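# Assemble cup, motor and cover in the red nest

## Task

Build the round assembly inside the red nest: stand the silver cup upright in the nest's circular pocket, place the black motor inside that cup, then push the black cover down onto the cup until it snaps home.

## Robot and tools

ROBOT. Two arms share the table. left_arm has its base near (-0.013, +0.306, 0) m and carries a five-finger left hand. right_arm is near (+0.008, -0.343, 0) m with a right hand. A post stands on the floor behind them. Loose parts can get a small random shove now and then.

FRAME. Every position, orientation and offset uses the scene frame. Its origin is at table-top height, halfway between the arms. +x points out over the table, +z up, and +y toward left_arm. Positions are in metres and orientations are quaternions (w, x, y, z). The arm names do not match image sides.

HAND POINT. Each arm is tracked at a point 0.05 m in front of the palm. Its +z runs along the straight fingers and +y out of the palm. On the right hand +x points away from the thumb; on the left hand it points toward the thumb. Straight fingertips reach 0.06-0.07 m past the point, 0.06 m behind it along -y. A wrist bracket on the little-finger side can strike things. Reported poses can be a few cm off. Under friction or load the hand often rests 1-5 cm short, usually low, without touching anything.

THE 28-NUMBER ROW. One row covers both arms, always all 28 numbers, each in [-1, 1]. Order: left_arm dx, dy, dz, rx, ry, rz; left hand little, ring, middle, index, thumb_bend, thumb_turn, force_limit, speed; then the same fourteen for right_arm. The six pose numbers are an offset, not a pose. They count from that arm's Hand target as it stood when the action or move began. They run along scene axes, and 1.0 means 0.6 m or 180 degrees. rx, ry, rz form one rotation vector, turning about the Hand target position. Send all six as 0 to leave an arm alone. The controller limits each step's orientation to within 40 degrees of the measured one. Finger numbers are absolute targets, not offsets: +1 open or straight, -1 closed. thumb_turn -1 swings the thumb in front of the palm, +1 beside it. force_limit maps -1 to about 0 N and +1 to 10 N (15 N on the thumb motors). speed runs from nearly 0 at -1 up to full at +0.48 and above. There is no value meaning keep the hand as is. Repeat that hand's last sent eight numbers, or before any were sent, its hand_measured six plus hand_force_limit and hand_speed. Opposed thumb and fingers grip items about 0.035-0.065 m thick. Close gently at speed -0.94 or below. To squeeze harder, raise force_limit and send a more closed target.

execute_actions(actions, cameras). actions is a list of actions. Each action is up to 15 rows, one per 1/30 s step. A short action keeps its last row until step 15. Every row in an action is an offset from the same start pose, not from the row before. A new action starts from the updated Hand target, so repeating an offset moves further. Images come back only for an empty list or when cameras names them.

move(target, speed, blend, blocking, cameras). Drives each hand point in a straight line to the target. target is one 28-number row or a list of up to 15 rows. Every row's offsets count from the Hand targets at the move's start. speed is m/s, 0.002-4.3, default 0.25, either one value or one per target. Turn rate is twice that in rad/s. blend is a corner-rounding radius in metres; 0 stops at each target. A move is capped at 10 s. It does not avoid obstacles or the other arm, and it overshoots more when fast. Faster contact hits harder, and aiming further past contact pushes harder. blocking=false returns after about 0.5 s while the move continues. The result adds a move: line. done means the arm rests within 10 mm and 2 degrees. off_target, moving, held and fault are the other endings. limits=paced means the sent pose was clipped, and limits=held means steps were withheld.

wait(seconds): 0-3600, sends nothing new, returns early if a running move ends. stop(): brakes a running move. zoom_image(camera, region): camera is cam_high, cam_left_wrist or cam_right_wrist. region is [x0, y0, x1, y1] pixels on its latest image, each side at most 504. show_instructions(): shows the reference images. finished_scene(scene=1): ends the scene for good; the assembly must then stand without the robot.

RESULTS. These show end_effector_position and quaternion per arm, plus Hand target, the commanded pose later offsets count from. The hand may sit short of it; another execute_actions call, even with zeros, asks for it again. hand_measured, hand_stopped_by and hand_load_n list six values in motor order. hand_stopped_by is one of moving, target, force, stalled or fault. hand_load_n is fingertip newtons, positive when pushed open; a drop to about 0 signals a lost grip. Also listed are joint positions, velocities, torques and motor temperatures. Calls that ran actions add step readings. Images are 896x504 from cam_high, cam_left_wrist and cam_right_wrist.

JOINT LIMITS (rad). waist ±2.880, shoulder 0-3.142, elbow 0-3.019, wrist pitch -1.693 to 1.571, wrist yaw ±1.571, wrist roll ±2.094.

AVOID. Keep every part on the table; something left off it fails the task. Do not drop parts, even a few mm, or let go of moving ones. Avoid slamming or hard pushes, and never ram fixed or heavy items. Keep the hands from meeting each other. Do not overload fingers with twists or fast-swung loads. Long holds or stretched poses heat motors: at 85 °C a MOTOR HOT line appears, and at 100 °C the arm goes limp for 30-60 s. A path near an arm's own base can whip its elbow around.

Each tool is called after "Call:" as name(argument=value, ...) on one line, values as JSON.

Reference images:

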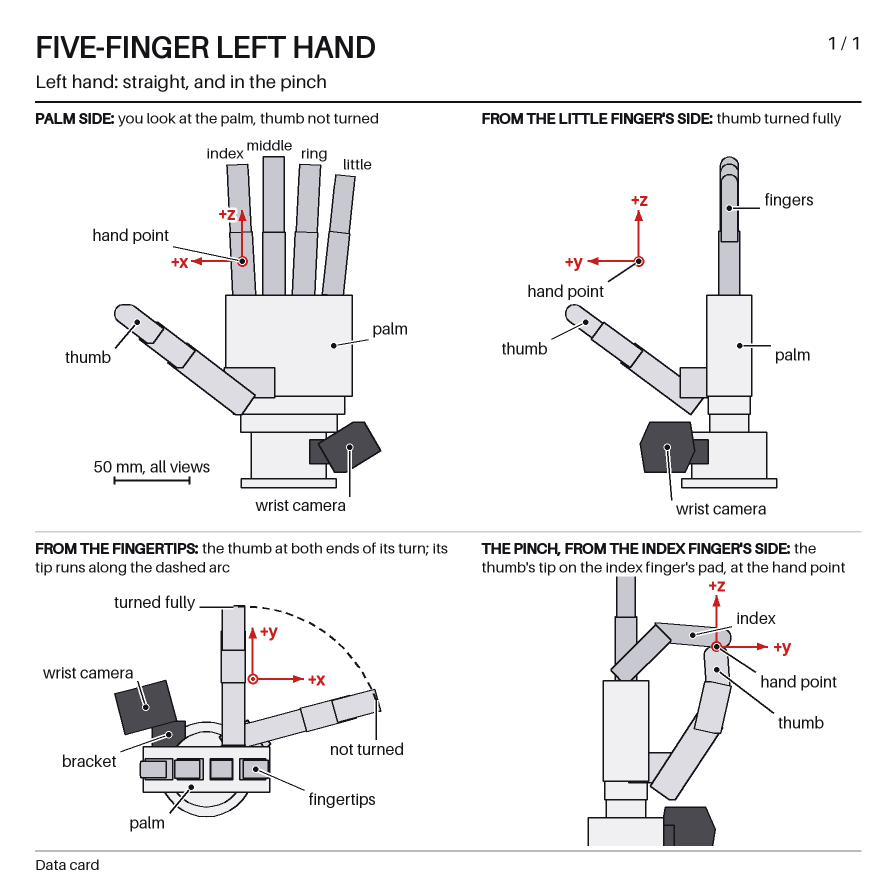

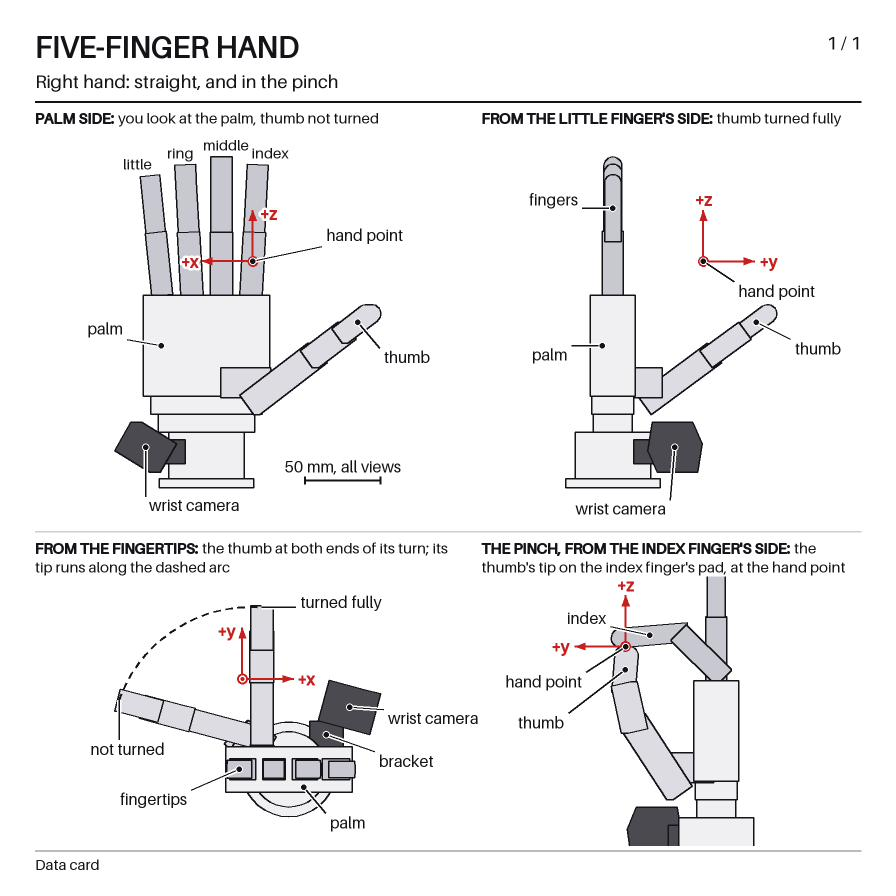

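## Session

Call:
execute_actions(actions=[])

Scene clock: 0.00 s.
left_arm: end_effector_position=(+0.2440, +0.4085, +0.1931) hand_measured=(+1.000, +1.000, +1.000, +1.000, +1.000, +1.000) hand_load_n=(+0.0, +0.0, +0.0, +0.0, +0.0, +0.0) hand_stopped_by=(target, target, target, target, target, target) hand_force_limit=0.00 hand_speed=-0.80 end_effector_quat_wxyz=(-0.390, +0.674, -0.627, -0.023) | right_arm: end_effector_position=(+0.4400, +0.1504, +0.0902) hand_measured=(+1.000, +1.000, +1.000, +1.000, +1.000, +1.000) hand_load_n=(+0.0, +0.0, +0.0, +0.0, +0.0, +0.0) hand_stopped_by=(target, target, target, target, target, target) hand_force_limit=0.00 hand_speed=-0.80 end_effector_quat_wxyz=(+0.072, -0.653, +0.749, +0.083)
Joint positions: left_arm=[0.053 0.742 0.742 -0.949 -0.546 0.182] | right_arm=[0.726 2.054 1.814 -1.188 -0.169 0.852]
Joint velocities: within noise
Joint torques (N m): no reading
Motor temperatures (°C): left_arm=[34 34 30 29 38 27] | right_arm=[34 34 30 30 28 32]
Heat: left arm: hottest wrist yaw 38 °C; right arm: hottest waist 34 °C.
Hand target: left_arm +0.2518, +0.4107, +0.2092; -0.405, +0.673, -0.618, -0.013 | right_arm +0.4457, +0.1599, +0.1078; +0.093, -0.654, +0.746, +0.085

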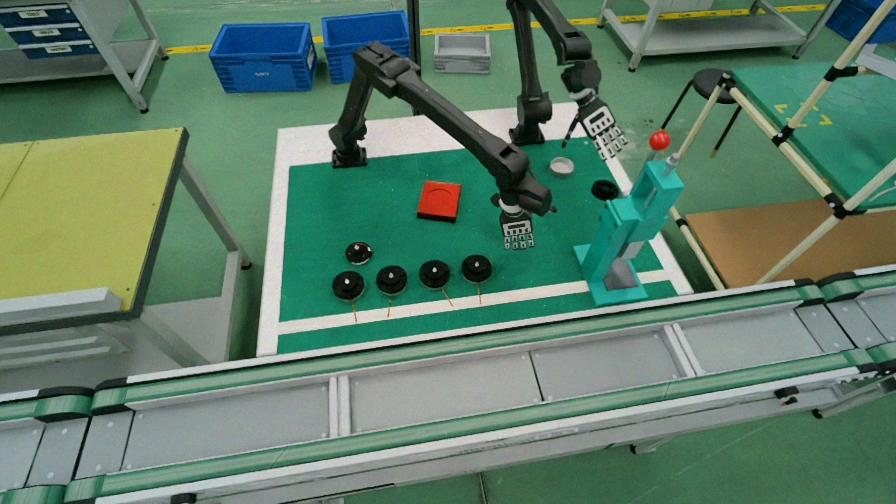

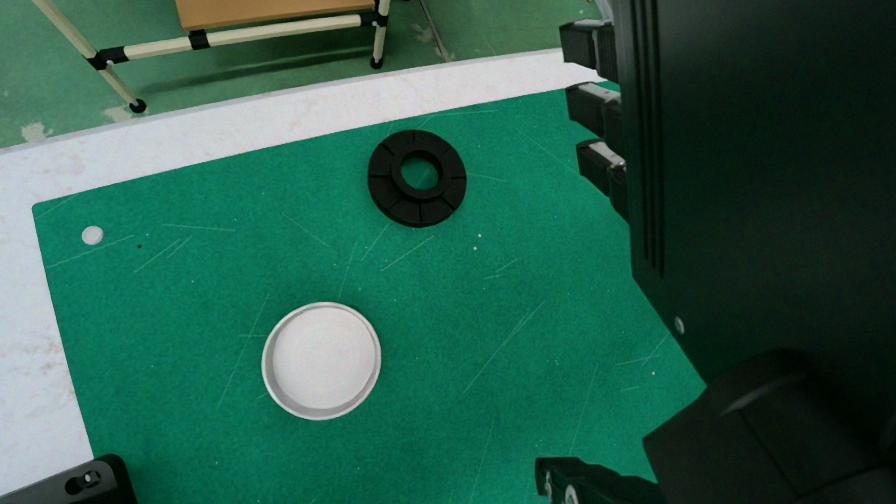

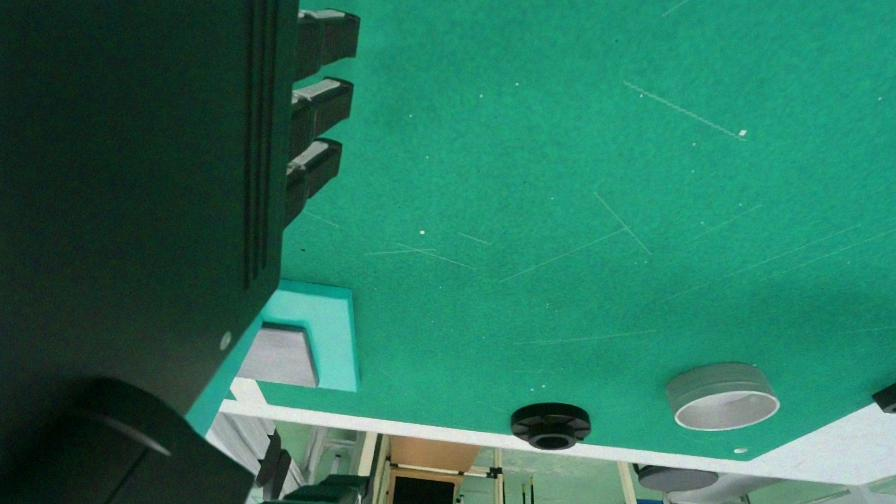

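Call:
zoom_image(camera="cam_high", region=[320, 160, 560, 330])

Call:
zoom_image(camera="cam_high", region=[520, 110, 720, 310])

Scaled by 2.100 from the camera's image (finer frame: 1280x720).

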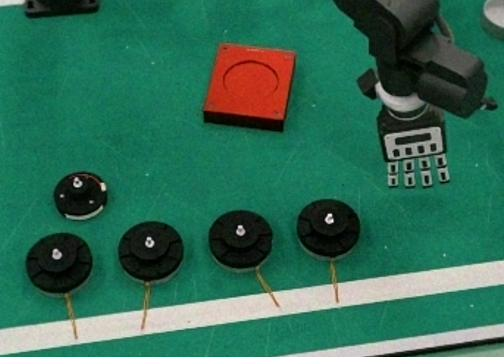

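Scaled by 2.520 from the camera's image (finer frame: 1280x720).

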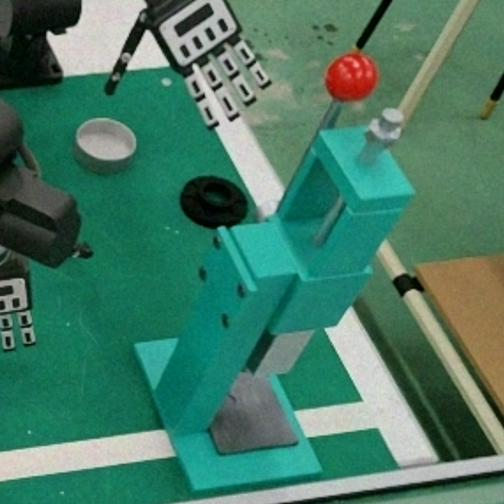

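Call:
zoom_image(camera="cam_high", region=[325, 230, 405, 310])

Call:
zoom_image(camera="cam_high", region=[400, 165, 480, 235])

Call:
zoom_image(camera="cam_left_wrist", region=[230, 110, 500, 430])

Call:
zoom_image(camera="cam_right_wrist", region=[480, 330, 820, 480])

Scaled by 6.300 from the camera's image (finer frame: 1280x720).

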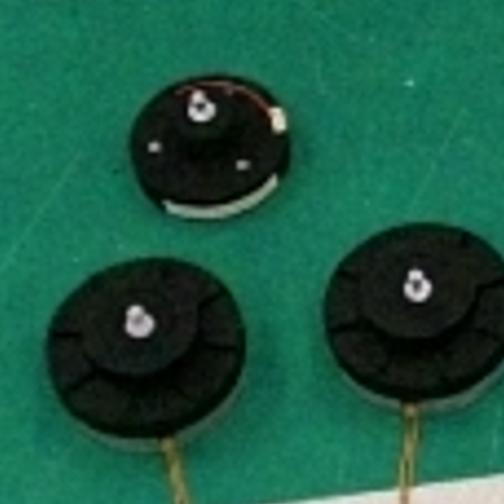

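Scaled by 6.300 from the camera's image (finer frame: 1280x720).

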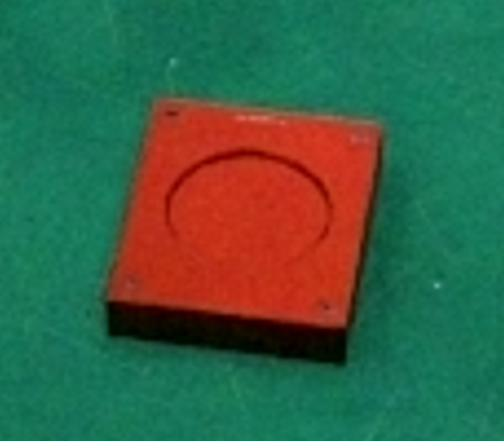

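Scaled by 1.575 from the camera's image (finer frame: 1280x720).

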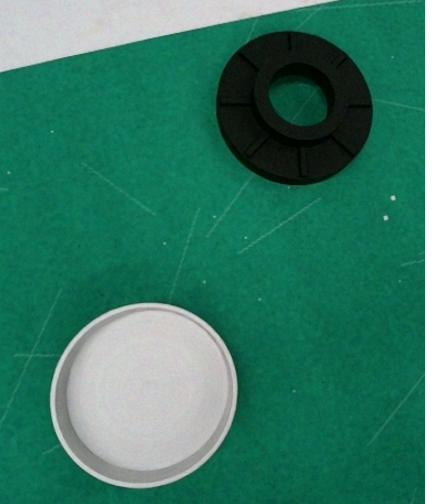

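Scaled by 1.482 from the camera's image (finer frame: 1280x720).

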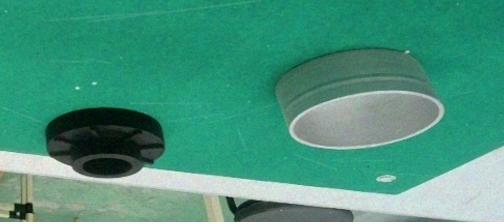

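Call:
move(target=[[-0.084,-0.05,0.0,-0.0805,-0.173,0.301,-1,-1,0.6,0.6,1,-1,-0.4,-0.2,0,0,0,0,0,0,1,1,1,1,1,1,0,-0.8]], speed=0.15, cameras=["all"])

Scene clock: 200.20 s.
left_arm: end_effector_position=(+0.1953, +0.3815, +0.1993) hand_measured=(-1.000, -1.000, +0.600, +0.600, +1.000, -1.000) hand_load_n=(+0.0, +0.0, +0.0, +0.0, +0.0, +0.0) hand_stopped_by=(target, target, target, target, target, target) hand_force_limit=-0.40 hand_speed=-0.20 end_effector_quat_wxyz=(-0.413, +0.901, -0.126, +0.047) | right_arm: end_effector_position=(+0.4400, +0.1504, +0.0902) hand_measured=(+1.000, +1.000, +1.000, +1.000, +1.000, +1.000) hand_load_n=(+0.0, +0.0, +0.0, +0.0, +0.0, +0.0) hand_stopped_by=(target, target, target, target, target, target) hand_force_limit=0.00 hand_speed=-0.80 end_effector_quat_wxyz=(+0.072, -0.653, +0.749, +0.083)
Joint positions: left_arm=[-0.149 0.656 0.742 -1.515 -0.848 -1.358] | right_arm=[0.726 2.054 1.814 -1.188 -0.169 0.852]
Joint torques (N m): left_arm=[0.26 2.02 9.31 0.49 -0.69 -0.25] | right_arm=[1.49 -16.44 10.13 0.99 -0.32 0.01]
Motor temperatures (°C): left_arm=[33 33 38 29 38 27] | right_arm=[34 37 36 30 28 31]
Heat: left arm: hottest elbow 38 °C; right arm: hottest shoulder 37 °C.
Hand target: left_arm +0.2014, +0.3807, +0.2092; -0.416, +0.900, -0.119, +0.055 | right_arm +0.4457, +0.1599, +0.1078; +0.093, -0.654, +0.746, +0.085
Off the commanded pose: left_arm 0.012 m, 1 deg | right_arm 0.021 m, 2 deg.
move: off_target (left_arm)
cam_left_wrist: T_world_to_cam=[[0.4695, 0.55079, 0.69007, -0.43453], [0.66629, -0.73384, 0.1324, 0.12574], [0.57933, 0.39763, -0.71152, -0.00655]] pos_world=[0.12403, 0.33421, 0.27855]

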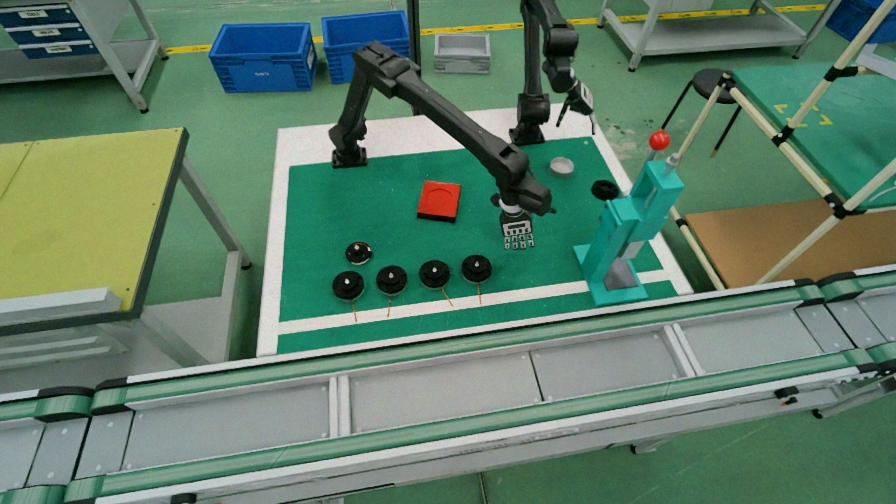

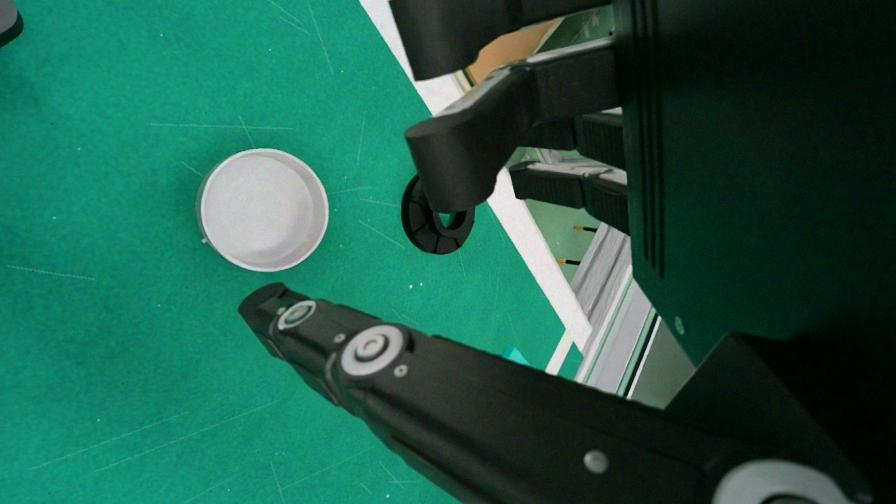

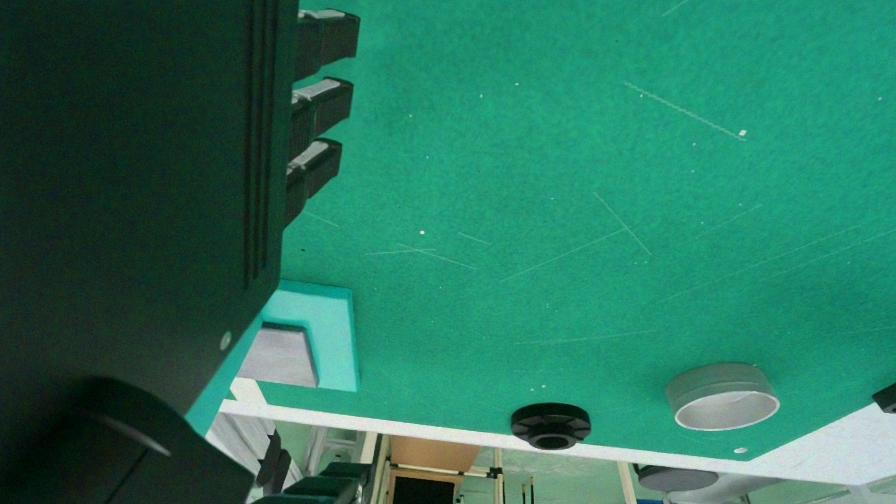

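Call:
move(target=[[0.006,0.004,-0.2,0,0,0,-1,-1,0.6,0.6,1,-1,-0.4,-0.2,0,0,0,0,0,0,1,1,1,1,1,1,0,-0.8]], speed=0.12, cameras=["cam_left_wrist"])

Scene clock: 245.13 s.
left_arm: end_effector_position=(+0.2003, +0.3811, +0.0880) hand_measured=(-1.000, -1.000, +0.600, +0.600, +1.000, -1.000) hand_load_n=(+0.0, +0.0, +0.0, +0.0, +0.0, +0.0) hand_stopped_by=(target, target, target, target, target, target) hand_force_limit=-0.40 hand_speed=-0.20 end_effector_quat_wxyz=(-0.414, +0.901, -0.124, +0.052) | right_arm: end_effector_position=(+0.4400, +0.1504, +0.0902) hand_measured=(+1.000, +1.000, +1.000, +1.000, +1.000, +1.000) hand_load_n=(+0.0, +0.0, -0.5, +0.0, +0.0, +0.0) hand_stopped_by=(target, target, target, target, target, target) hand_force_limit=0.00 hand_speed=-0.80 end_effector_quat_wxyz=(+0.072, -0.653, +0.749, +0.083)
Joint positions: left_arm=[-0.149 0.696 0.46 -1.182 -0.85 -1.358] | right_arm=[0.726 2.054 1.814 -1.188 -0.169 0.852]
Joint torques (N m): left_arm=[1.9 1.55 7.64 1.42 -0.59 -0.05] | right_arm=[1.49 -16.5 10.13 0.99 -0.31 0.01]
Heat: left arm: hottest wrist yaw 38 °C; right arm: hottest shoulder 37 °C.
Hand target: left_arm +0.2050, +0.3831, +0.0892; -0.416, +0.900, -0.119, +0.055 | right_arm +0.4457, +0.1599, +0.1078; +0.093, -0.654, +0.746, +0.085
Off the commanded pose: left_arm 0.005 m, 1 deg | right_arm 0.021 m, 2 deg.
move: done
cam_left_wrist: T_world_to_cam=[[0.46184, 0.55083, 0.69519, -0.35876], [0.66499, -0.7337, 0.13956, 0.13648], [0.58693, 0.39784, -0.70515, -0.09065]] pos_world=[0.12814, 0.33381, 0.16644]

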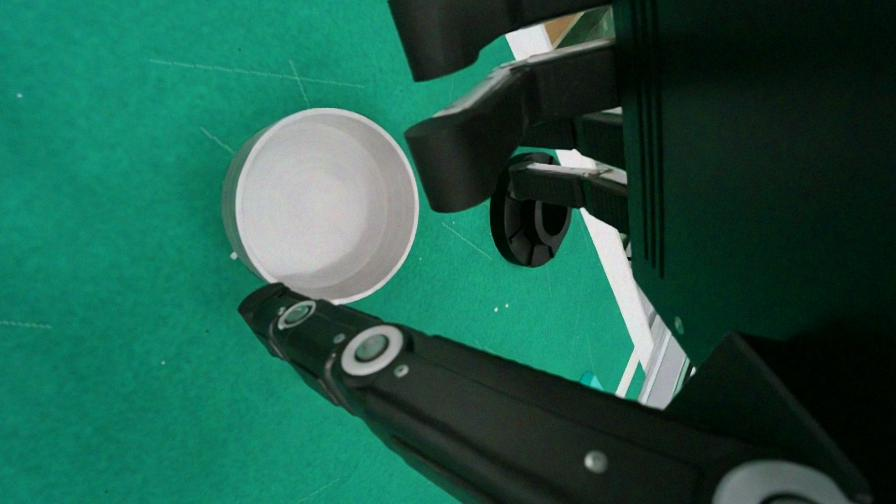

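Call:
zoom_image(camera="cam_left_wrist", region=[200, 0, 640, 400])

Scaled by 1.145 from the camera's image (finer frame: 1280x720).

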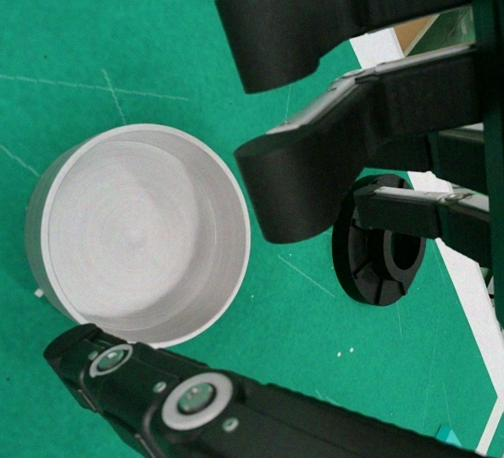

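Call:
move(target=[[0.0073,0.0023,-0.075,0,0,0,-1,-1,0.6,0.6,1,-1,-0.4,-0.2,0,0,0,0,0,0,1,1,1,1,1,1,0,-0.8]], speed=0.1, cameras=["cam_left_wrist","cam_right_wrist"])

Scene clock: 304.97 s.
left_arm: end_effector_position=(+0.2057, +0.3814, +0.0421) hand_measured=(-1.000, -1.000, +0.600, +0.600, +1.000, -1.000) hand_load_n=(+0.0, +0.0, -0.5, +0.0, +0.0, +0.0) hand_stopped_by=(target, target, target, target, target, target) hand_force_limit=-0.40 hand_speed=-0.20 end_effector_quat_wxyz=(-0.414, +0.901, -0.121, +0.053) | right_arm: end_effector_position=(+0.4400, +0.1504, +0.0902) hand_measured=(+1.000, +1.000, +1.000, +1.000, +1.000, +1.000) hand_load_n=(+0.0, +0.0, +0.0, +0.0, +0.0, +0.0) hand_stopped_by=(target, target, target, target, target, target) hand_force_limit=0.00 hand_speed=-0.80 end_effector_quat_wxyz=(+0.072, -0.653, +0.749, +0.083)
Joint positions: left_arm=[-0.145 0.788 0.365 -0.992 -0.85 -1.358] | right_arm=[0.726 2.054 1.814 -1.188 -0.169 0.852]
Joint torques (N m): left_arm=[2.32 1.67 7.16 1.62 -0.53 0.11] | right_arm=[1.55 -16.44 10.11 0.99 -0.31 0.01]
Heat: left arm: hottest elbow 38 °C; right arm: hottest shoulder 37 °C.
Hand target: left_arm +0.2094, +0.3845, +0.0442; -0.416, +0.900, -0.119, +0.055 | right_arm +0.4457, +0.1599, +0.1078; +0.093, -0.654, +0.746, +0.085
Off the commanded pose: left_arm 0.005 m, 0 deg | right_arm 0.021 m, 2 deg.
move: done
cam_left_wrist: T_world_to_cam=[[0.45721, 0.55322, 0.69636, -0.32946], [0.66793, -0.73058, 0.14185, 0.13753], [0.58722, 0.40026, -0.70354, -0.12733]] pos_world=[0.13353, 0.3337, 0.12033]

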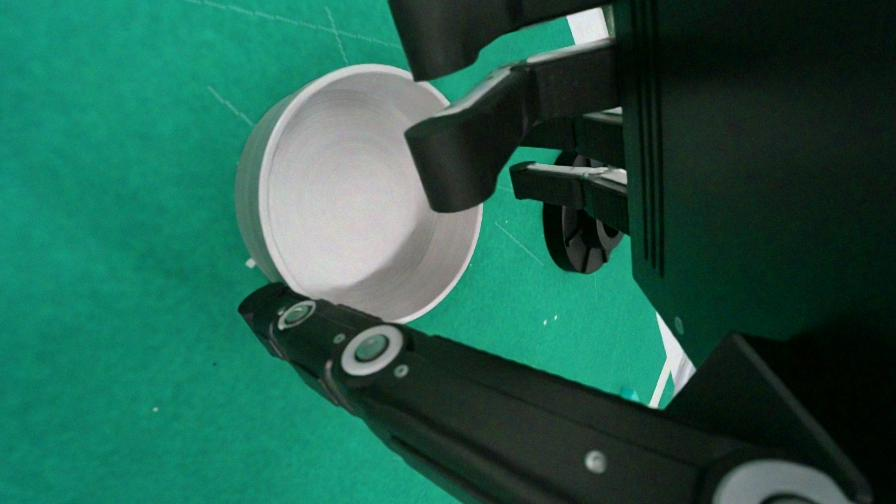

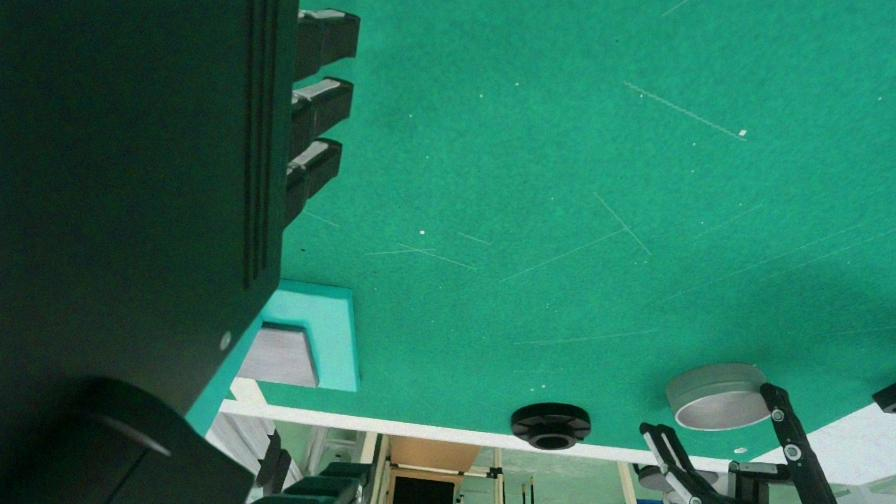

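Call:
zoom_image(camera="cam_right_wrist", region=[600, 330, 860, 500])

Scaled by 1.938 from the camera's image (finer frame: 1280x720).

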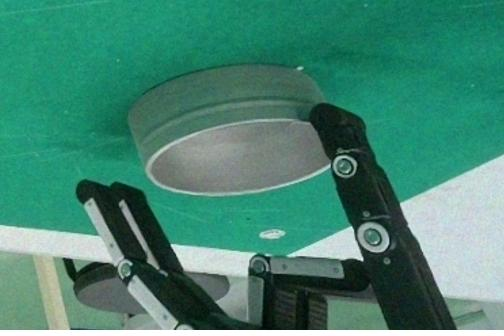

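Call:
move(target=[[-0.003,0.0,-0.03,0,0,0,-1,-1,0.6,0.6,1,-1,-0.4,-0.2,0,0,0,0,0,0,1,1,1,1,1,1,0,-0.8]], speed=0.08, cameras=["cam_left_wrist","cam_right_wrist"])

Call:
zoom_image(camera="cam_right_wrist", region=[600, 330, 860, 500])

Scene clock: 414.50 s.
left_arm: end_effector_position=(+0.2030, +0.3819, +0.0261) hand_measured=(-1.000, -1.000, +0.600, +0.600, +1.000, -1.000) hand_load_n=(+0.0, +0.0, -1.0, +0.0, +0.0, +0.0) hand_stopped_by=(target, target, target, target, target, target) hand_force_limit=-0.40 hand_speed=-0.20 end_effector_quat_wxyz=(-0.415, +0.900, -0.124, +0.051) | right_arm: end_effector_position=(+0.4400, +0.1504, +0.0902) hand_measured=(+1.000, +1.000, +1.000, +1.000, +1.000, +1.000) hand_load_n=(+0.0, +0.0, +0.0, +0.0, +0.0, +0.0) hand_stopped_by=(target, target, target, target, target, target) hand_force_limit=0.00 hand_speed=-0.80 end_effector_quat_wxyz=(+0.072, -0.653, +0.749, +0.083)
Joint positions: left_arm=[-0.145 0.814 0.328 -0.929 -0.851 -1.351] | right_arm=[0.726 2.054 1.814 -1.188 -0.169 0.852]
Joint torques (N m): left_arm=[1.96 1.55 6.74 1.88 -0.48 0.08] | right_arm=[1.44 -16.5 10.13 1.02 -0.32 0.01]
Heat: left arm: hottest elbow 37 °C; right arm: hottest shoulder 38 °C.
Hand target: left_arm +0.2076, +0.3845, +0.0262; -0.416, +0.900, -0.119, +0.055 | right_arm +0.4457, +0.1599, +0.1078; +0.093, -0.654, +0.746, +0.085
Off the commanded pose: left_arm 0.005 m, 1 deg | right_arm 0.021 m, 2 deg.
move: done
cam_left_wrist: T_world_to_cam=[[0.46362, 0.54894, 0.6955, -0.31708], [0.66518, -0.73418, 0.13606, 0.14407], [0.58531, 0.39956, -0.70552, -0.13662]] pos_world=[0.13114, 0.33441, 0.10454]

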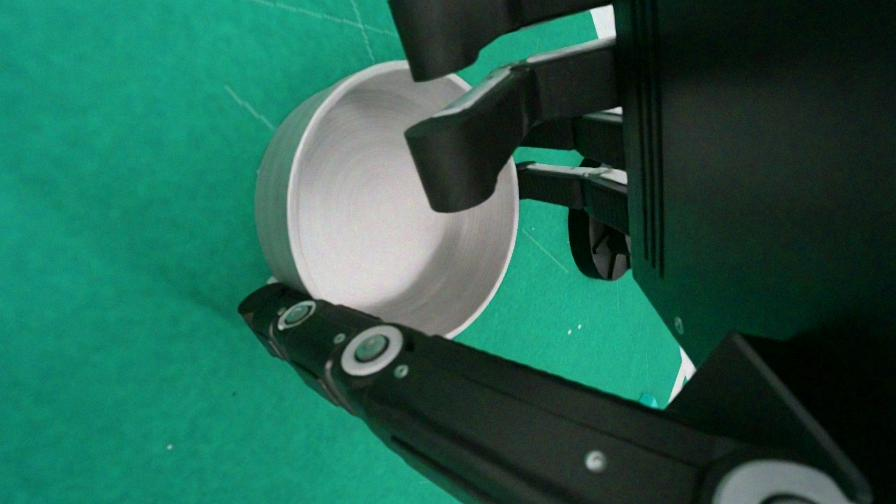

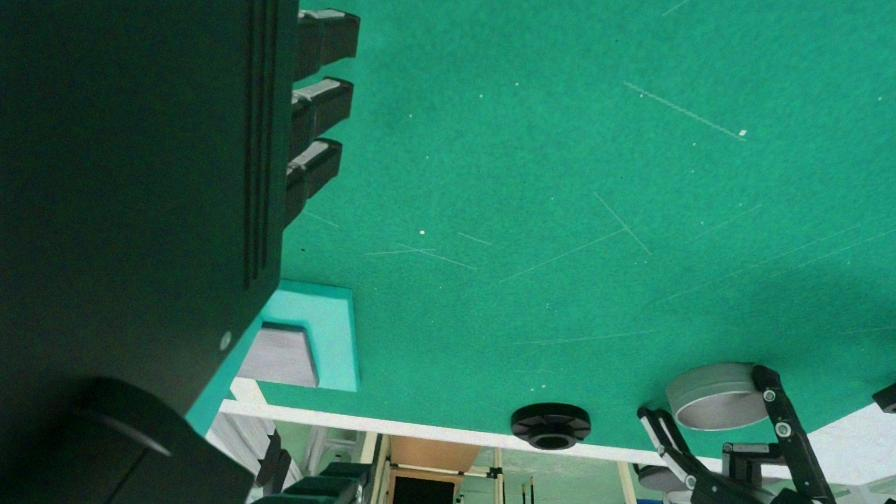

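Scaled by 1.938 from the camera's image (finer frame: 1280x720).

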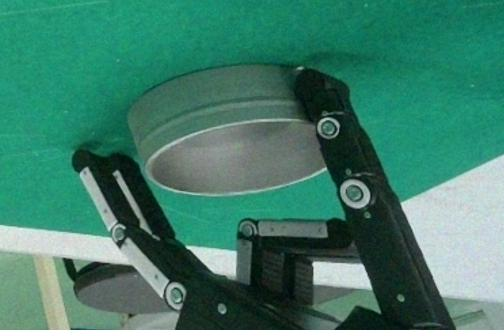

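Call:
move(target=[[-0.005,0.003,0.003,0,0,0,-1,-1,0.6,0.6,1,-1,-0.4,-0.2,0,0,0,0,0,0,1,1,1,1,1,1,0,-0.8],[-0.005,0.003,0.003,0,0,0,-1,-1,-0.1,-0.1,1,-1,-0.4,-0.9,0,0,0,0,0,0,1,1,1,1,1,1,0,-0.8]], speed=0.05, cameras=["cam_left_wrist","cam_right_wrist"])

Call:
zoom_image(camera="cam_right_wrist", region=[600, 330, 860, 500])

Scene clock: 431.80 s.
left_arm: end_effector_position=(+0.2039, +0.3872, +0.0295) hand_measured=(-1.000, -1.000, +0.296, +0.258, +1.000, -1.000) hand_load_n=(+0.0, +0.0, +4.0, +4.0, +0.5, -0.5) hand_stopped_by=(target, target, force, force, target, target) hand_force_limit=-0.40 hand_speed=-0.90 end_effector_quat_wxyz=(-0.419, +0.899, -0.112, +0.056) | right_arm: end_effector_position=(+0.4400, +0.1504, +0.0902) hand_measured=(+1.000, +1.000, +1.000, +1.000, +1.000, +1.000) hand_load_n=(+0.0, +0.0, +0.0, +0.0, +0.0, +0.0) hand_stopped_by=(target, target, target, target, target, target) hand_force_limit=0.00 hand_speed=-0.80 end_effector_quat_wxyz=(+0.072, -0.653, +0.749, +0.083)
Joint positions: left_arm=[-0.126 0.798 0.326 -0.923 -0.86 -1.349] | right_arm=[0.726 2.054 1.814 -1.188 -0.169 0.852]
Joint torques (N m): left_arm=[1.79 0.91 6.69 1.29 -0.21 0.16] | right_arm=[1.49 -16.44 10.14 1.01 -0.32 0.01]
Heat: left arm: hottest wrist yaw 37 °C; right arm: hottest shoulder 38 °C.
Hand target: left_arm +0.2046, +0.3863, +0.0280; -0.416, +0.900, -0.119, +0.055 | right_arm +0.4457, +0.1599, +0.1078; +0.093, -0.654, +0.746, +0.085
Off the commanded pose: left_arm 0.002 m, 1 deg | right_arm 0.021 m, 2 deg.
move: done
cam_left_wrist: T_world_to_cam=[[0.43938, 0.55256, 0.70826, -0.31958], [0.67622, -0.72246, 0.14413, 0.13992], [0.59133, 0.41561, -0.69108, -0.14464]] pos_world=[0.13133, 0.33779, 0.10622]

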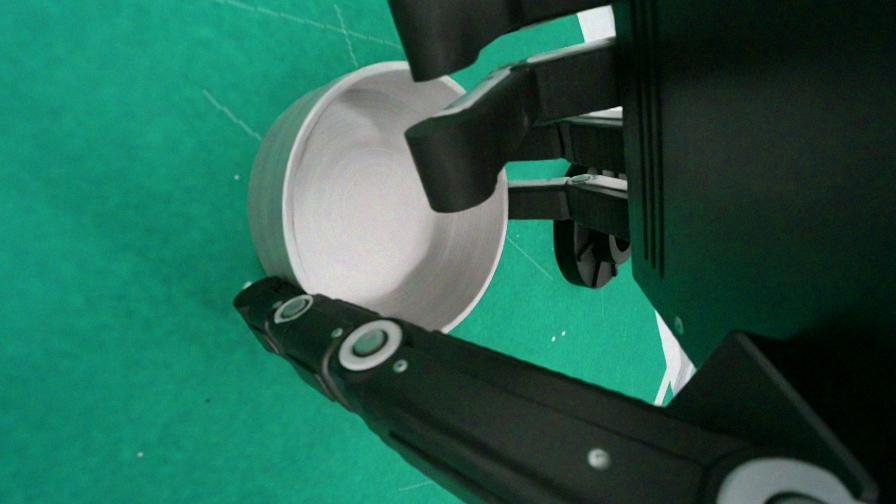

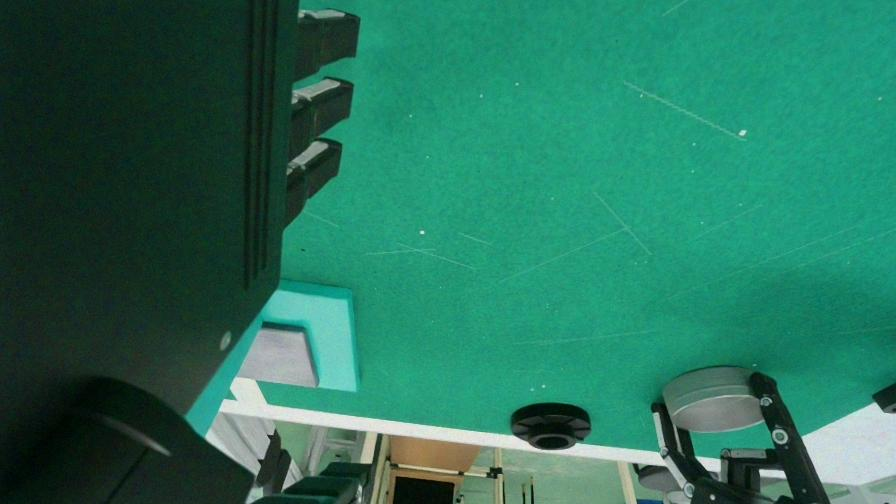

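Scaled by 1.938 from the camera's image (finer frame: 1280x720).

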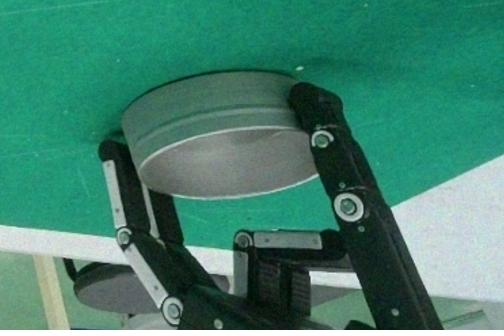

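Call:
move(target=[[0,0,0.12,0,0,0,-1,-1,-0.1,-0.1,1,-1,-0.4,-0.9,-0.018,-0.79,0.187,-0.0934,-0.2722,0.0038,-1,-1,0.4,0.4,1,-1,-0.4,-0.2]], speed=0.2, cameras=["all"])

Scene clock: 519.07 s.
left_arm: end_effector_position=(+0.1896, +0.3858, +0.0753) hand_measured=(-1.000, -1.000, +0.296, +0.258, +1.000, -1.000) hand_load_n=(+0.0, +0.5, +3.5, +3.5, +0.5, +0.0) hand_stopped_by=(target, target, force, force, target, target) hand_force_limit=-0.40 hand_speed=-0.90 end_effector_quat_wxyz=(-0.414, +0.901, -0.126, +0.038) | right_arm: end_effector_position=(+0.4297, -0.3151, +0.2132) hand_measured=(-1.000, -1.000, +0.400, +0.400, +1.000, -1.000) hand_load_n=(+0.0, +0.0, +0.0, +0.0, +0.0, +0.0) hand_stopped_by=(target, target, target, target, target, target) hand_force_limit=-0.40 hand_speed=-0.20 end_effector_quat_wxyz=(-0.286, +0.639, -0.653, +0.287)
Joint positions: left_arm=[-0.131 0.688 0.426 -1.17 -0.85 -1.34] | right_arm=[0.017 1.029 0.889 -0.596 0.005 0.014]
Joint torques (N m): left_arm=[1.79 1.32 11.19 0.55 -0.47 0.08] | right_arm=[1.08 -5.13 8.83 3.06 -0.27 -0.11]
Heat: left arm: hottest elbow 36 °C; right arm: hottest shoulder 38 °C.
Hand target: left_arm +0.2046, +0.3863, +0.1000; -0.416, +0.900, -0.119, +0.055 | right_arm +0.4349, -0.3141, +0.2200; -0.298, +0.641, -0.641, +0.299
Off the commanded pose: left_arm 0.029 m, 2 deg | right_arm 0.009 m, 2 deg.
move: off_target (left_arm)
cam_left_wrist: T_world_to_cam=[[0.47714, 0.55035, 0.68516, -0.34958], [0.67315, -0.73008, 0.11766, 0.14749], [0.56498, 0.40508, -0.71883, -0.0929]] pos_world=[0.12, 0.3377, 0.15539]
cam_right_wrist: T_world_to_cam=[[-0.61769, -0.27218, -0.73782, 0.34045], [-0.5377, 0.83081, 0.14367, 0.46605], [0.57388, 0.48546, -0.65953, 0.16018]] pos_world=[0.36896, -0.3723, 0.28988]

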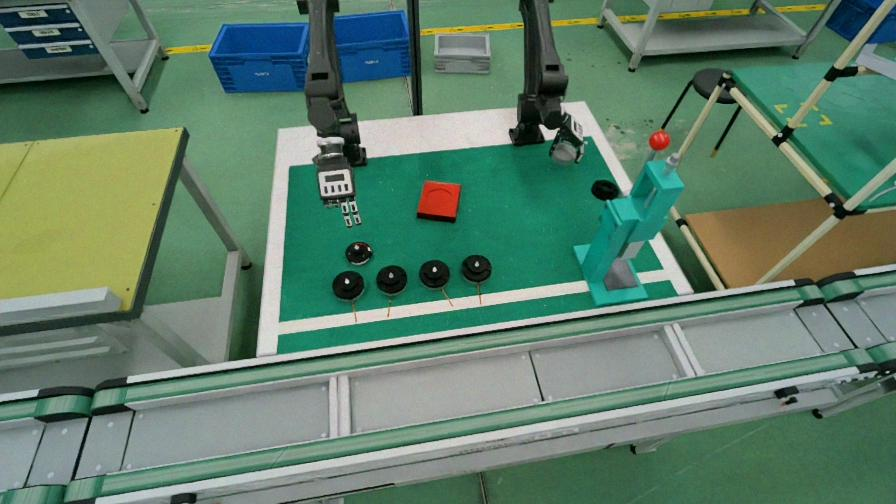

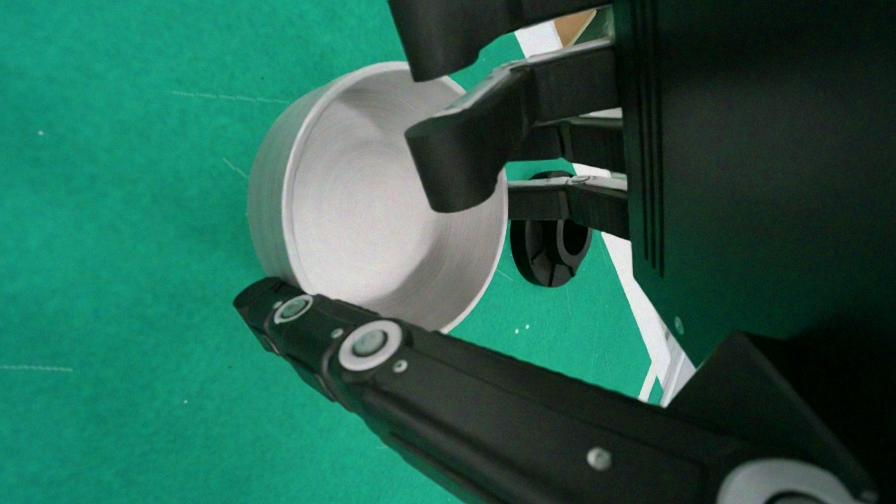

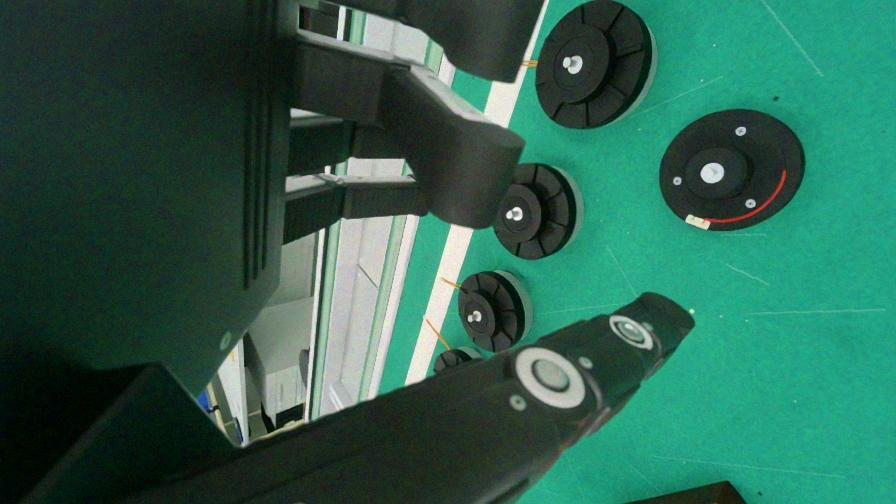

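Call:
zoom_image(camera="cam_right_wrist", region=[640, 90, 820, 250])

Call:
zoom_image(camera="cam_right_wrist", region=[480, 0, 680, 180])

Scaled by 2.800 from the camera's image (finer frame: 1280x720).

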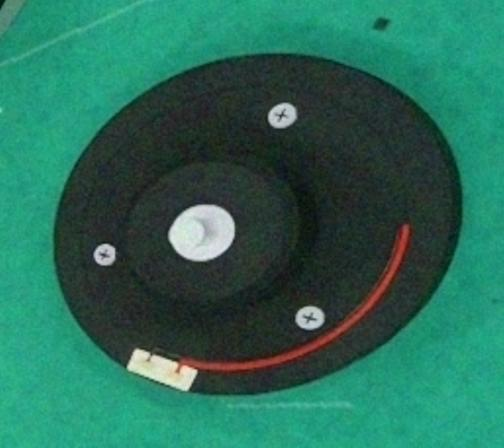

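Scaled by 2.520 from the camera's image (finer frame: 1280x720).

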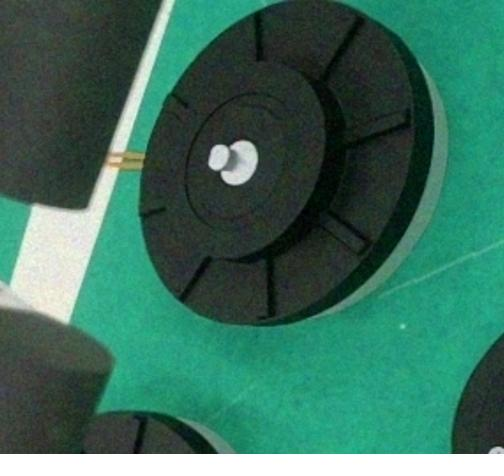

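Call:
move(target=[[0.1207,-0.764,0.133,0,0,-0.70,-1,-1,-0.1,-0.1,1,-1,-0.4,-0.9,0,0,0,0,0,0,-1,-1,0.4,0.4,1,-1,-0.4,-0.2]], speed=0.2, cameras=["all"])

Scene clock: 550.77 s.
left_arm: end_effector_position=(+0.2601, -0.0495, +0.1453) hand_measured=(-1.000, -1.000, +0.296, +0.258, +1.000, -1.000) hand_load_n=(+0.0, +0.0, +3.5, +3.5, +0.5, +0.0) hand_stopped_by=(target, target, force, force, target, target) hand_force_limit=-0.40 hand_speed=-0.90 end_effector_quat_wxyz=(+0.125, -0.321, +0.867, -0.359) | right_arm: end_effector_position=(+0.4297, -0.3151, +0.2132) hand_measured=(-1.000, -1.000, +0.400, +0.400, +1.000, -1.000) hand_load_n=(+0.0, +0.0, +0.0, +0.0, +0.0, +0.0) hand_stopped_by=(target, target, target, target, target, target) hand_force_limit=-0.40 hand_speed=-0.20 end_effector_quat_wxyz=(-0.286, +0.639, -0.653, +0.287)
Joint positions: left_arm=[-0.853 1.182 0.845 -0.454 0.034 0.015] | right_arm=[0.017 1.029 0.889 -0.596 0.005 0.014]
Joint torques (N m): left_arm=[0.44 -4.72 12.23 2.78 0.14 0.1] | right_arm=[1.2 -5.13 8.83 3.07 -0.28 -0.12]
Heat: left arm: hottest elbow 41 °C; right arm: hottest shoulder 36 °C.
Hand target: left_arm +0.2770, -0.0721, +0.1798; +0.139, -0.302, +0.856, -0.396 | right_arm +0.4349, -0.3141, +0.2200; -0.298, +0.641, -0.641, +0.299
Off the commanded pose: left_arm 0.045 m, 5 deg | right_arm 0.009 m, 2 deg.
move: off_target (left_arm)
cam_left_wrist: T_world_to_cam=[[0.24037, -0.72317, 0.64749, -0.18752], [-0.96932, -0.14354, 0.19953, 0.21832], [-0.05135, -0.67559, -0.73549, 0.20322]] pos_world=[0.26713, 0.03302, 0.22732]
cam_right_wrist: T_world_to_cam=[[-0.61769, -0.27218, -0.73782, 0.34045], [-0.5377, 0.83081, 0.14367, 0.46605], [0.57388, 0.48546, -0.65953, 0.16018]] pos_world=[0.36896, -0.3723, 0.28988]

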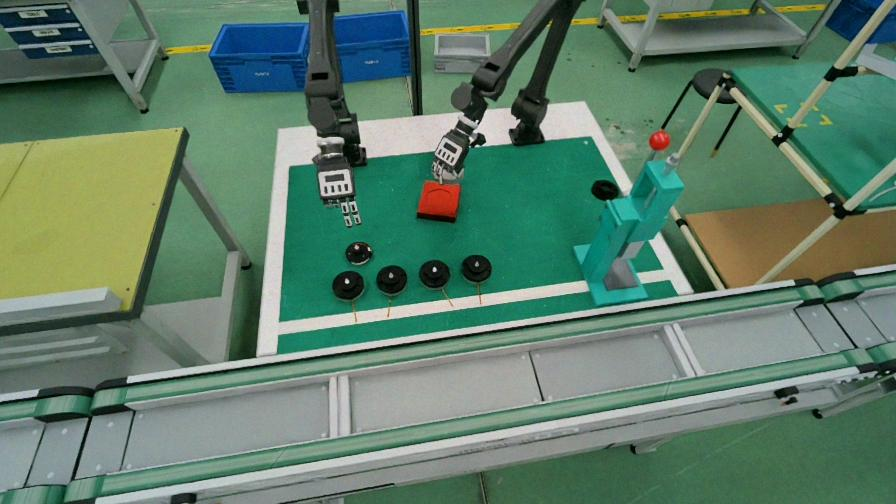

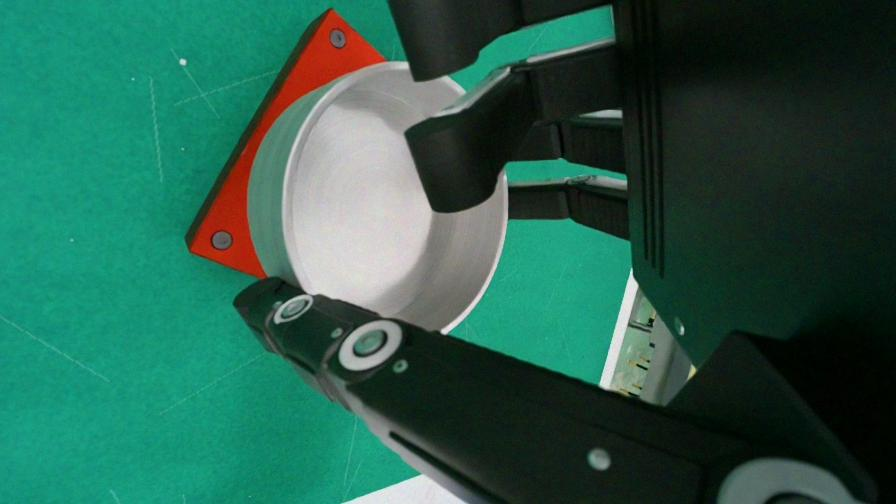

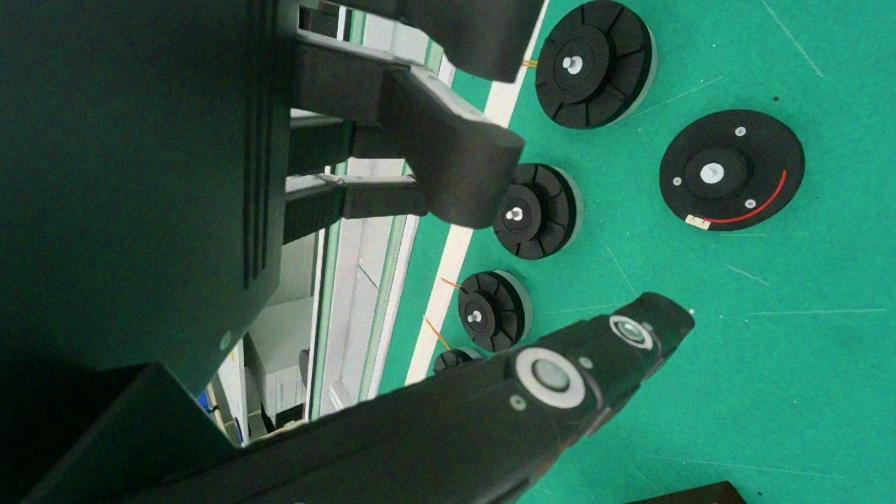

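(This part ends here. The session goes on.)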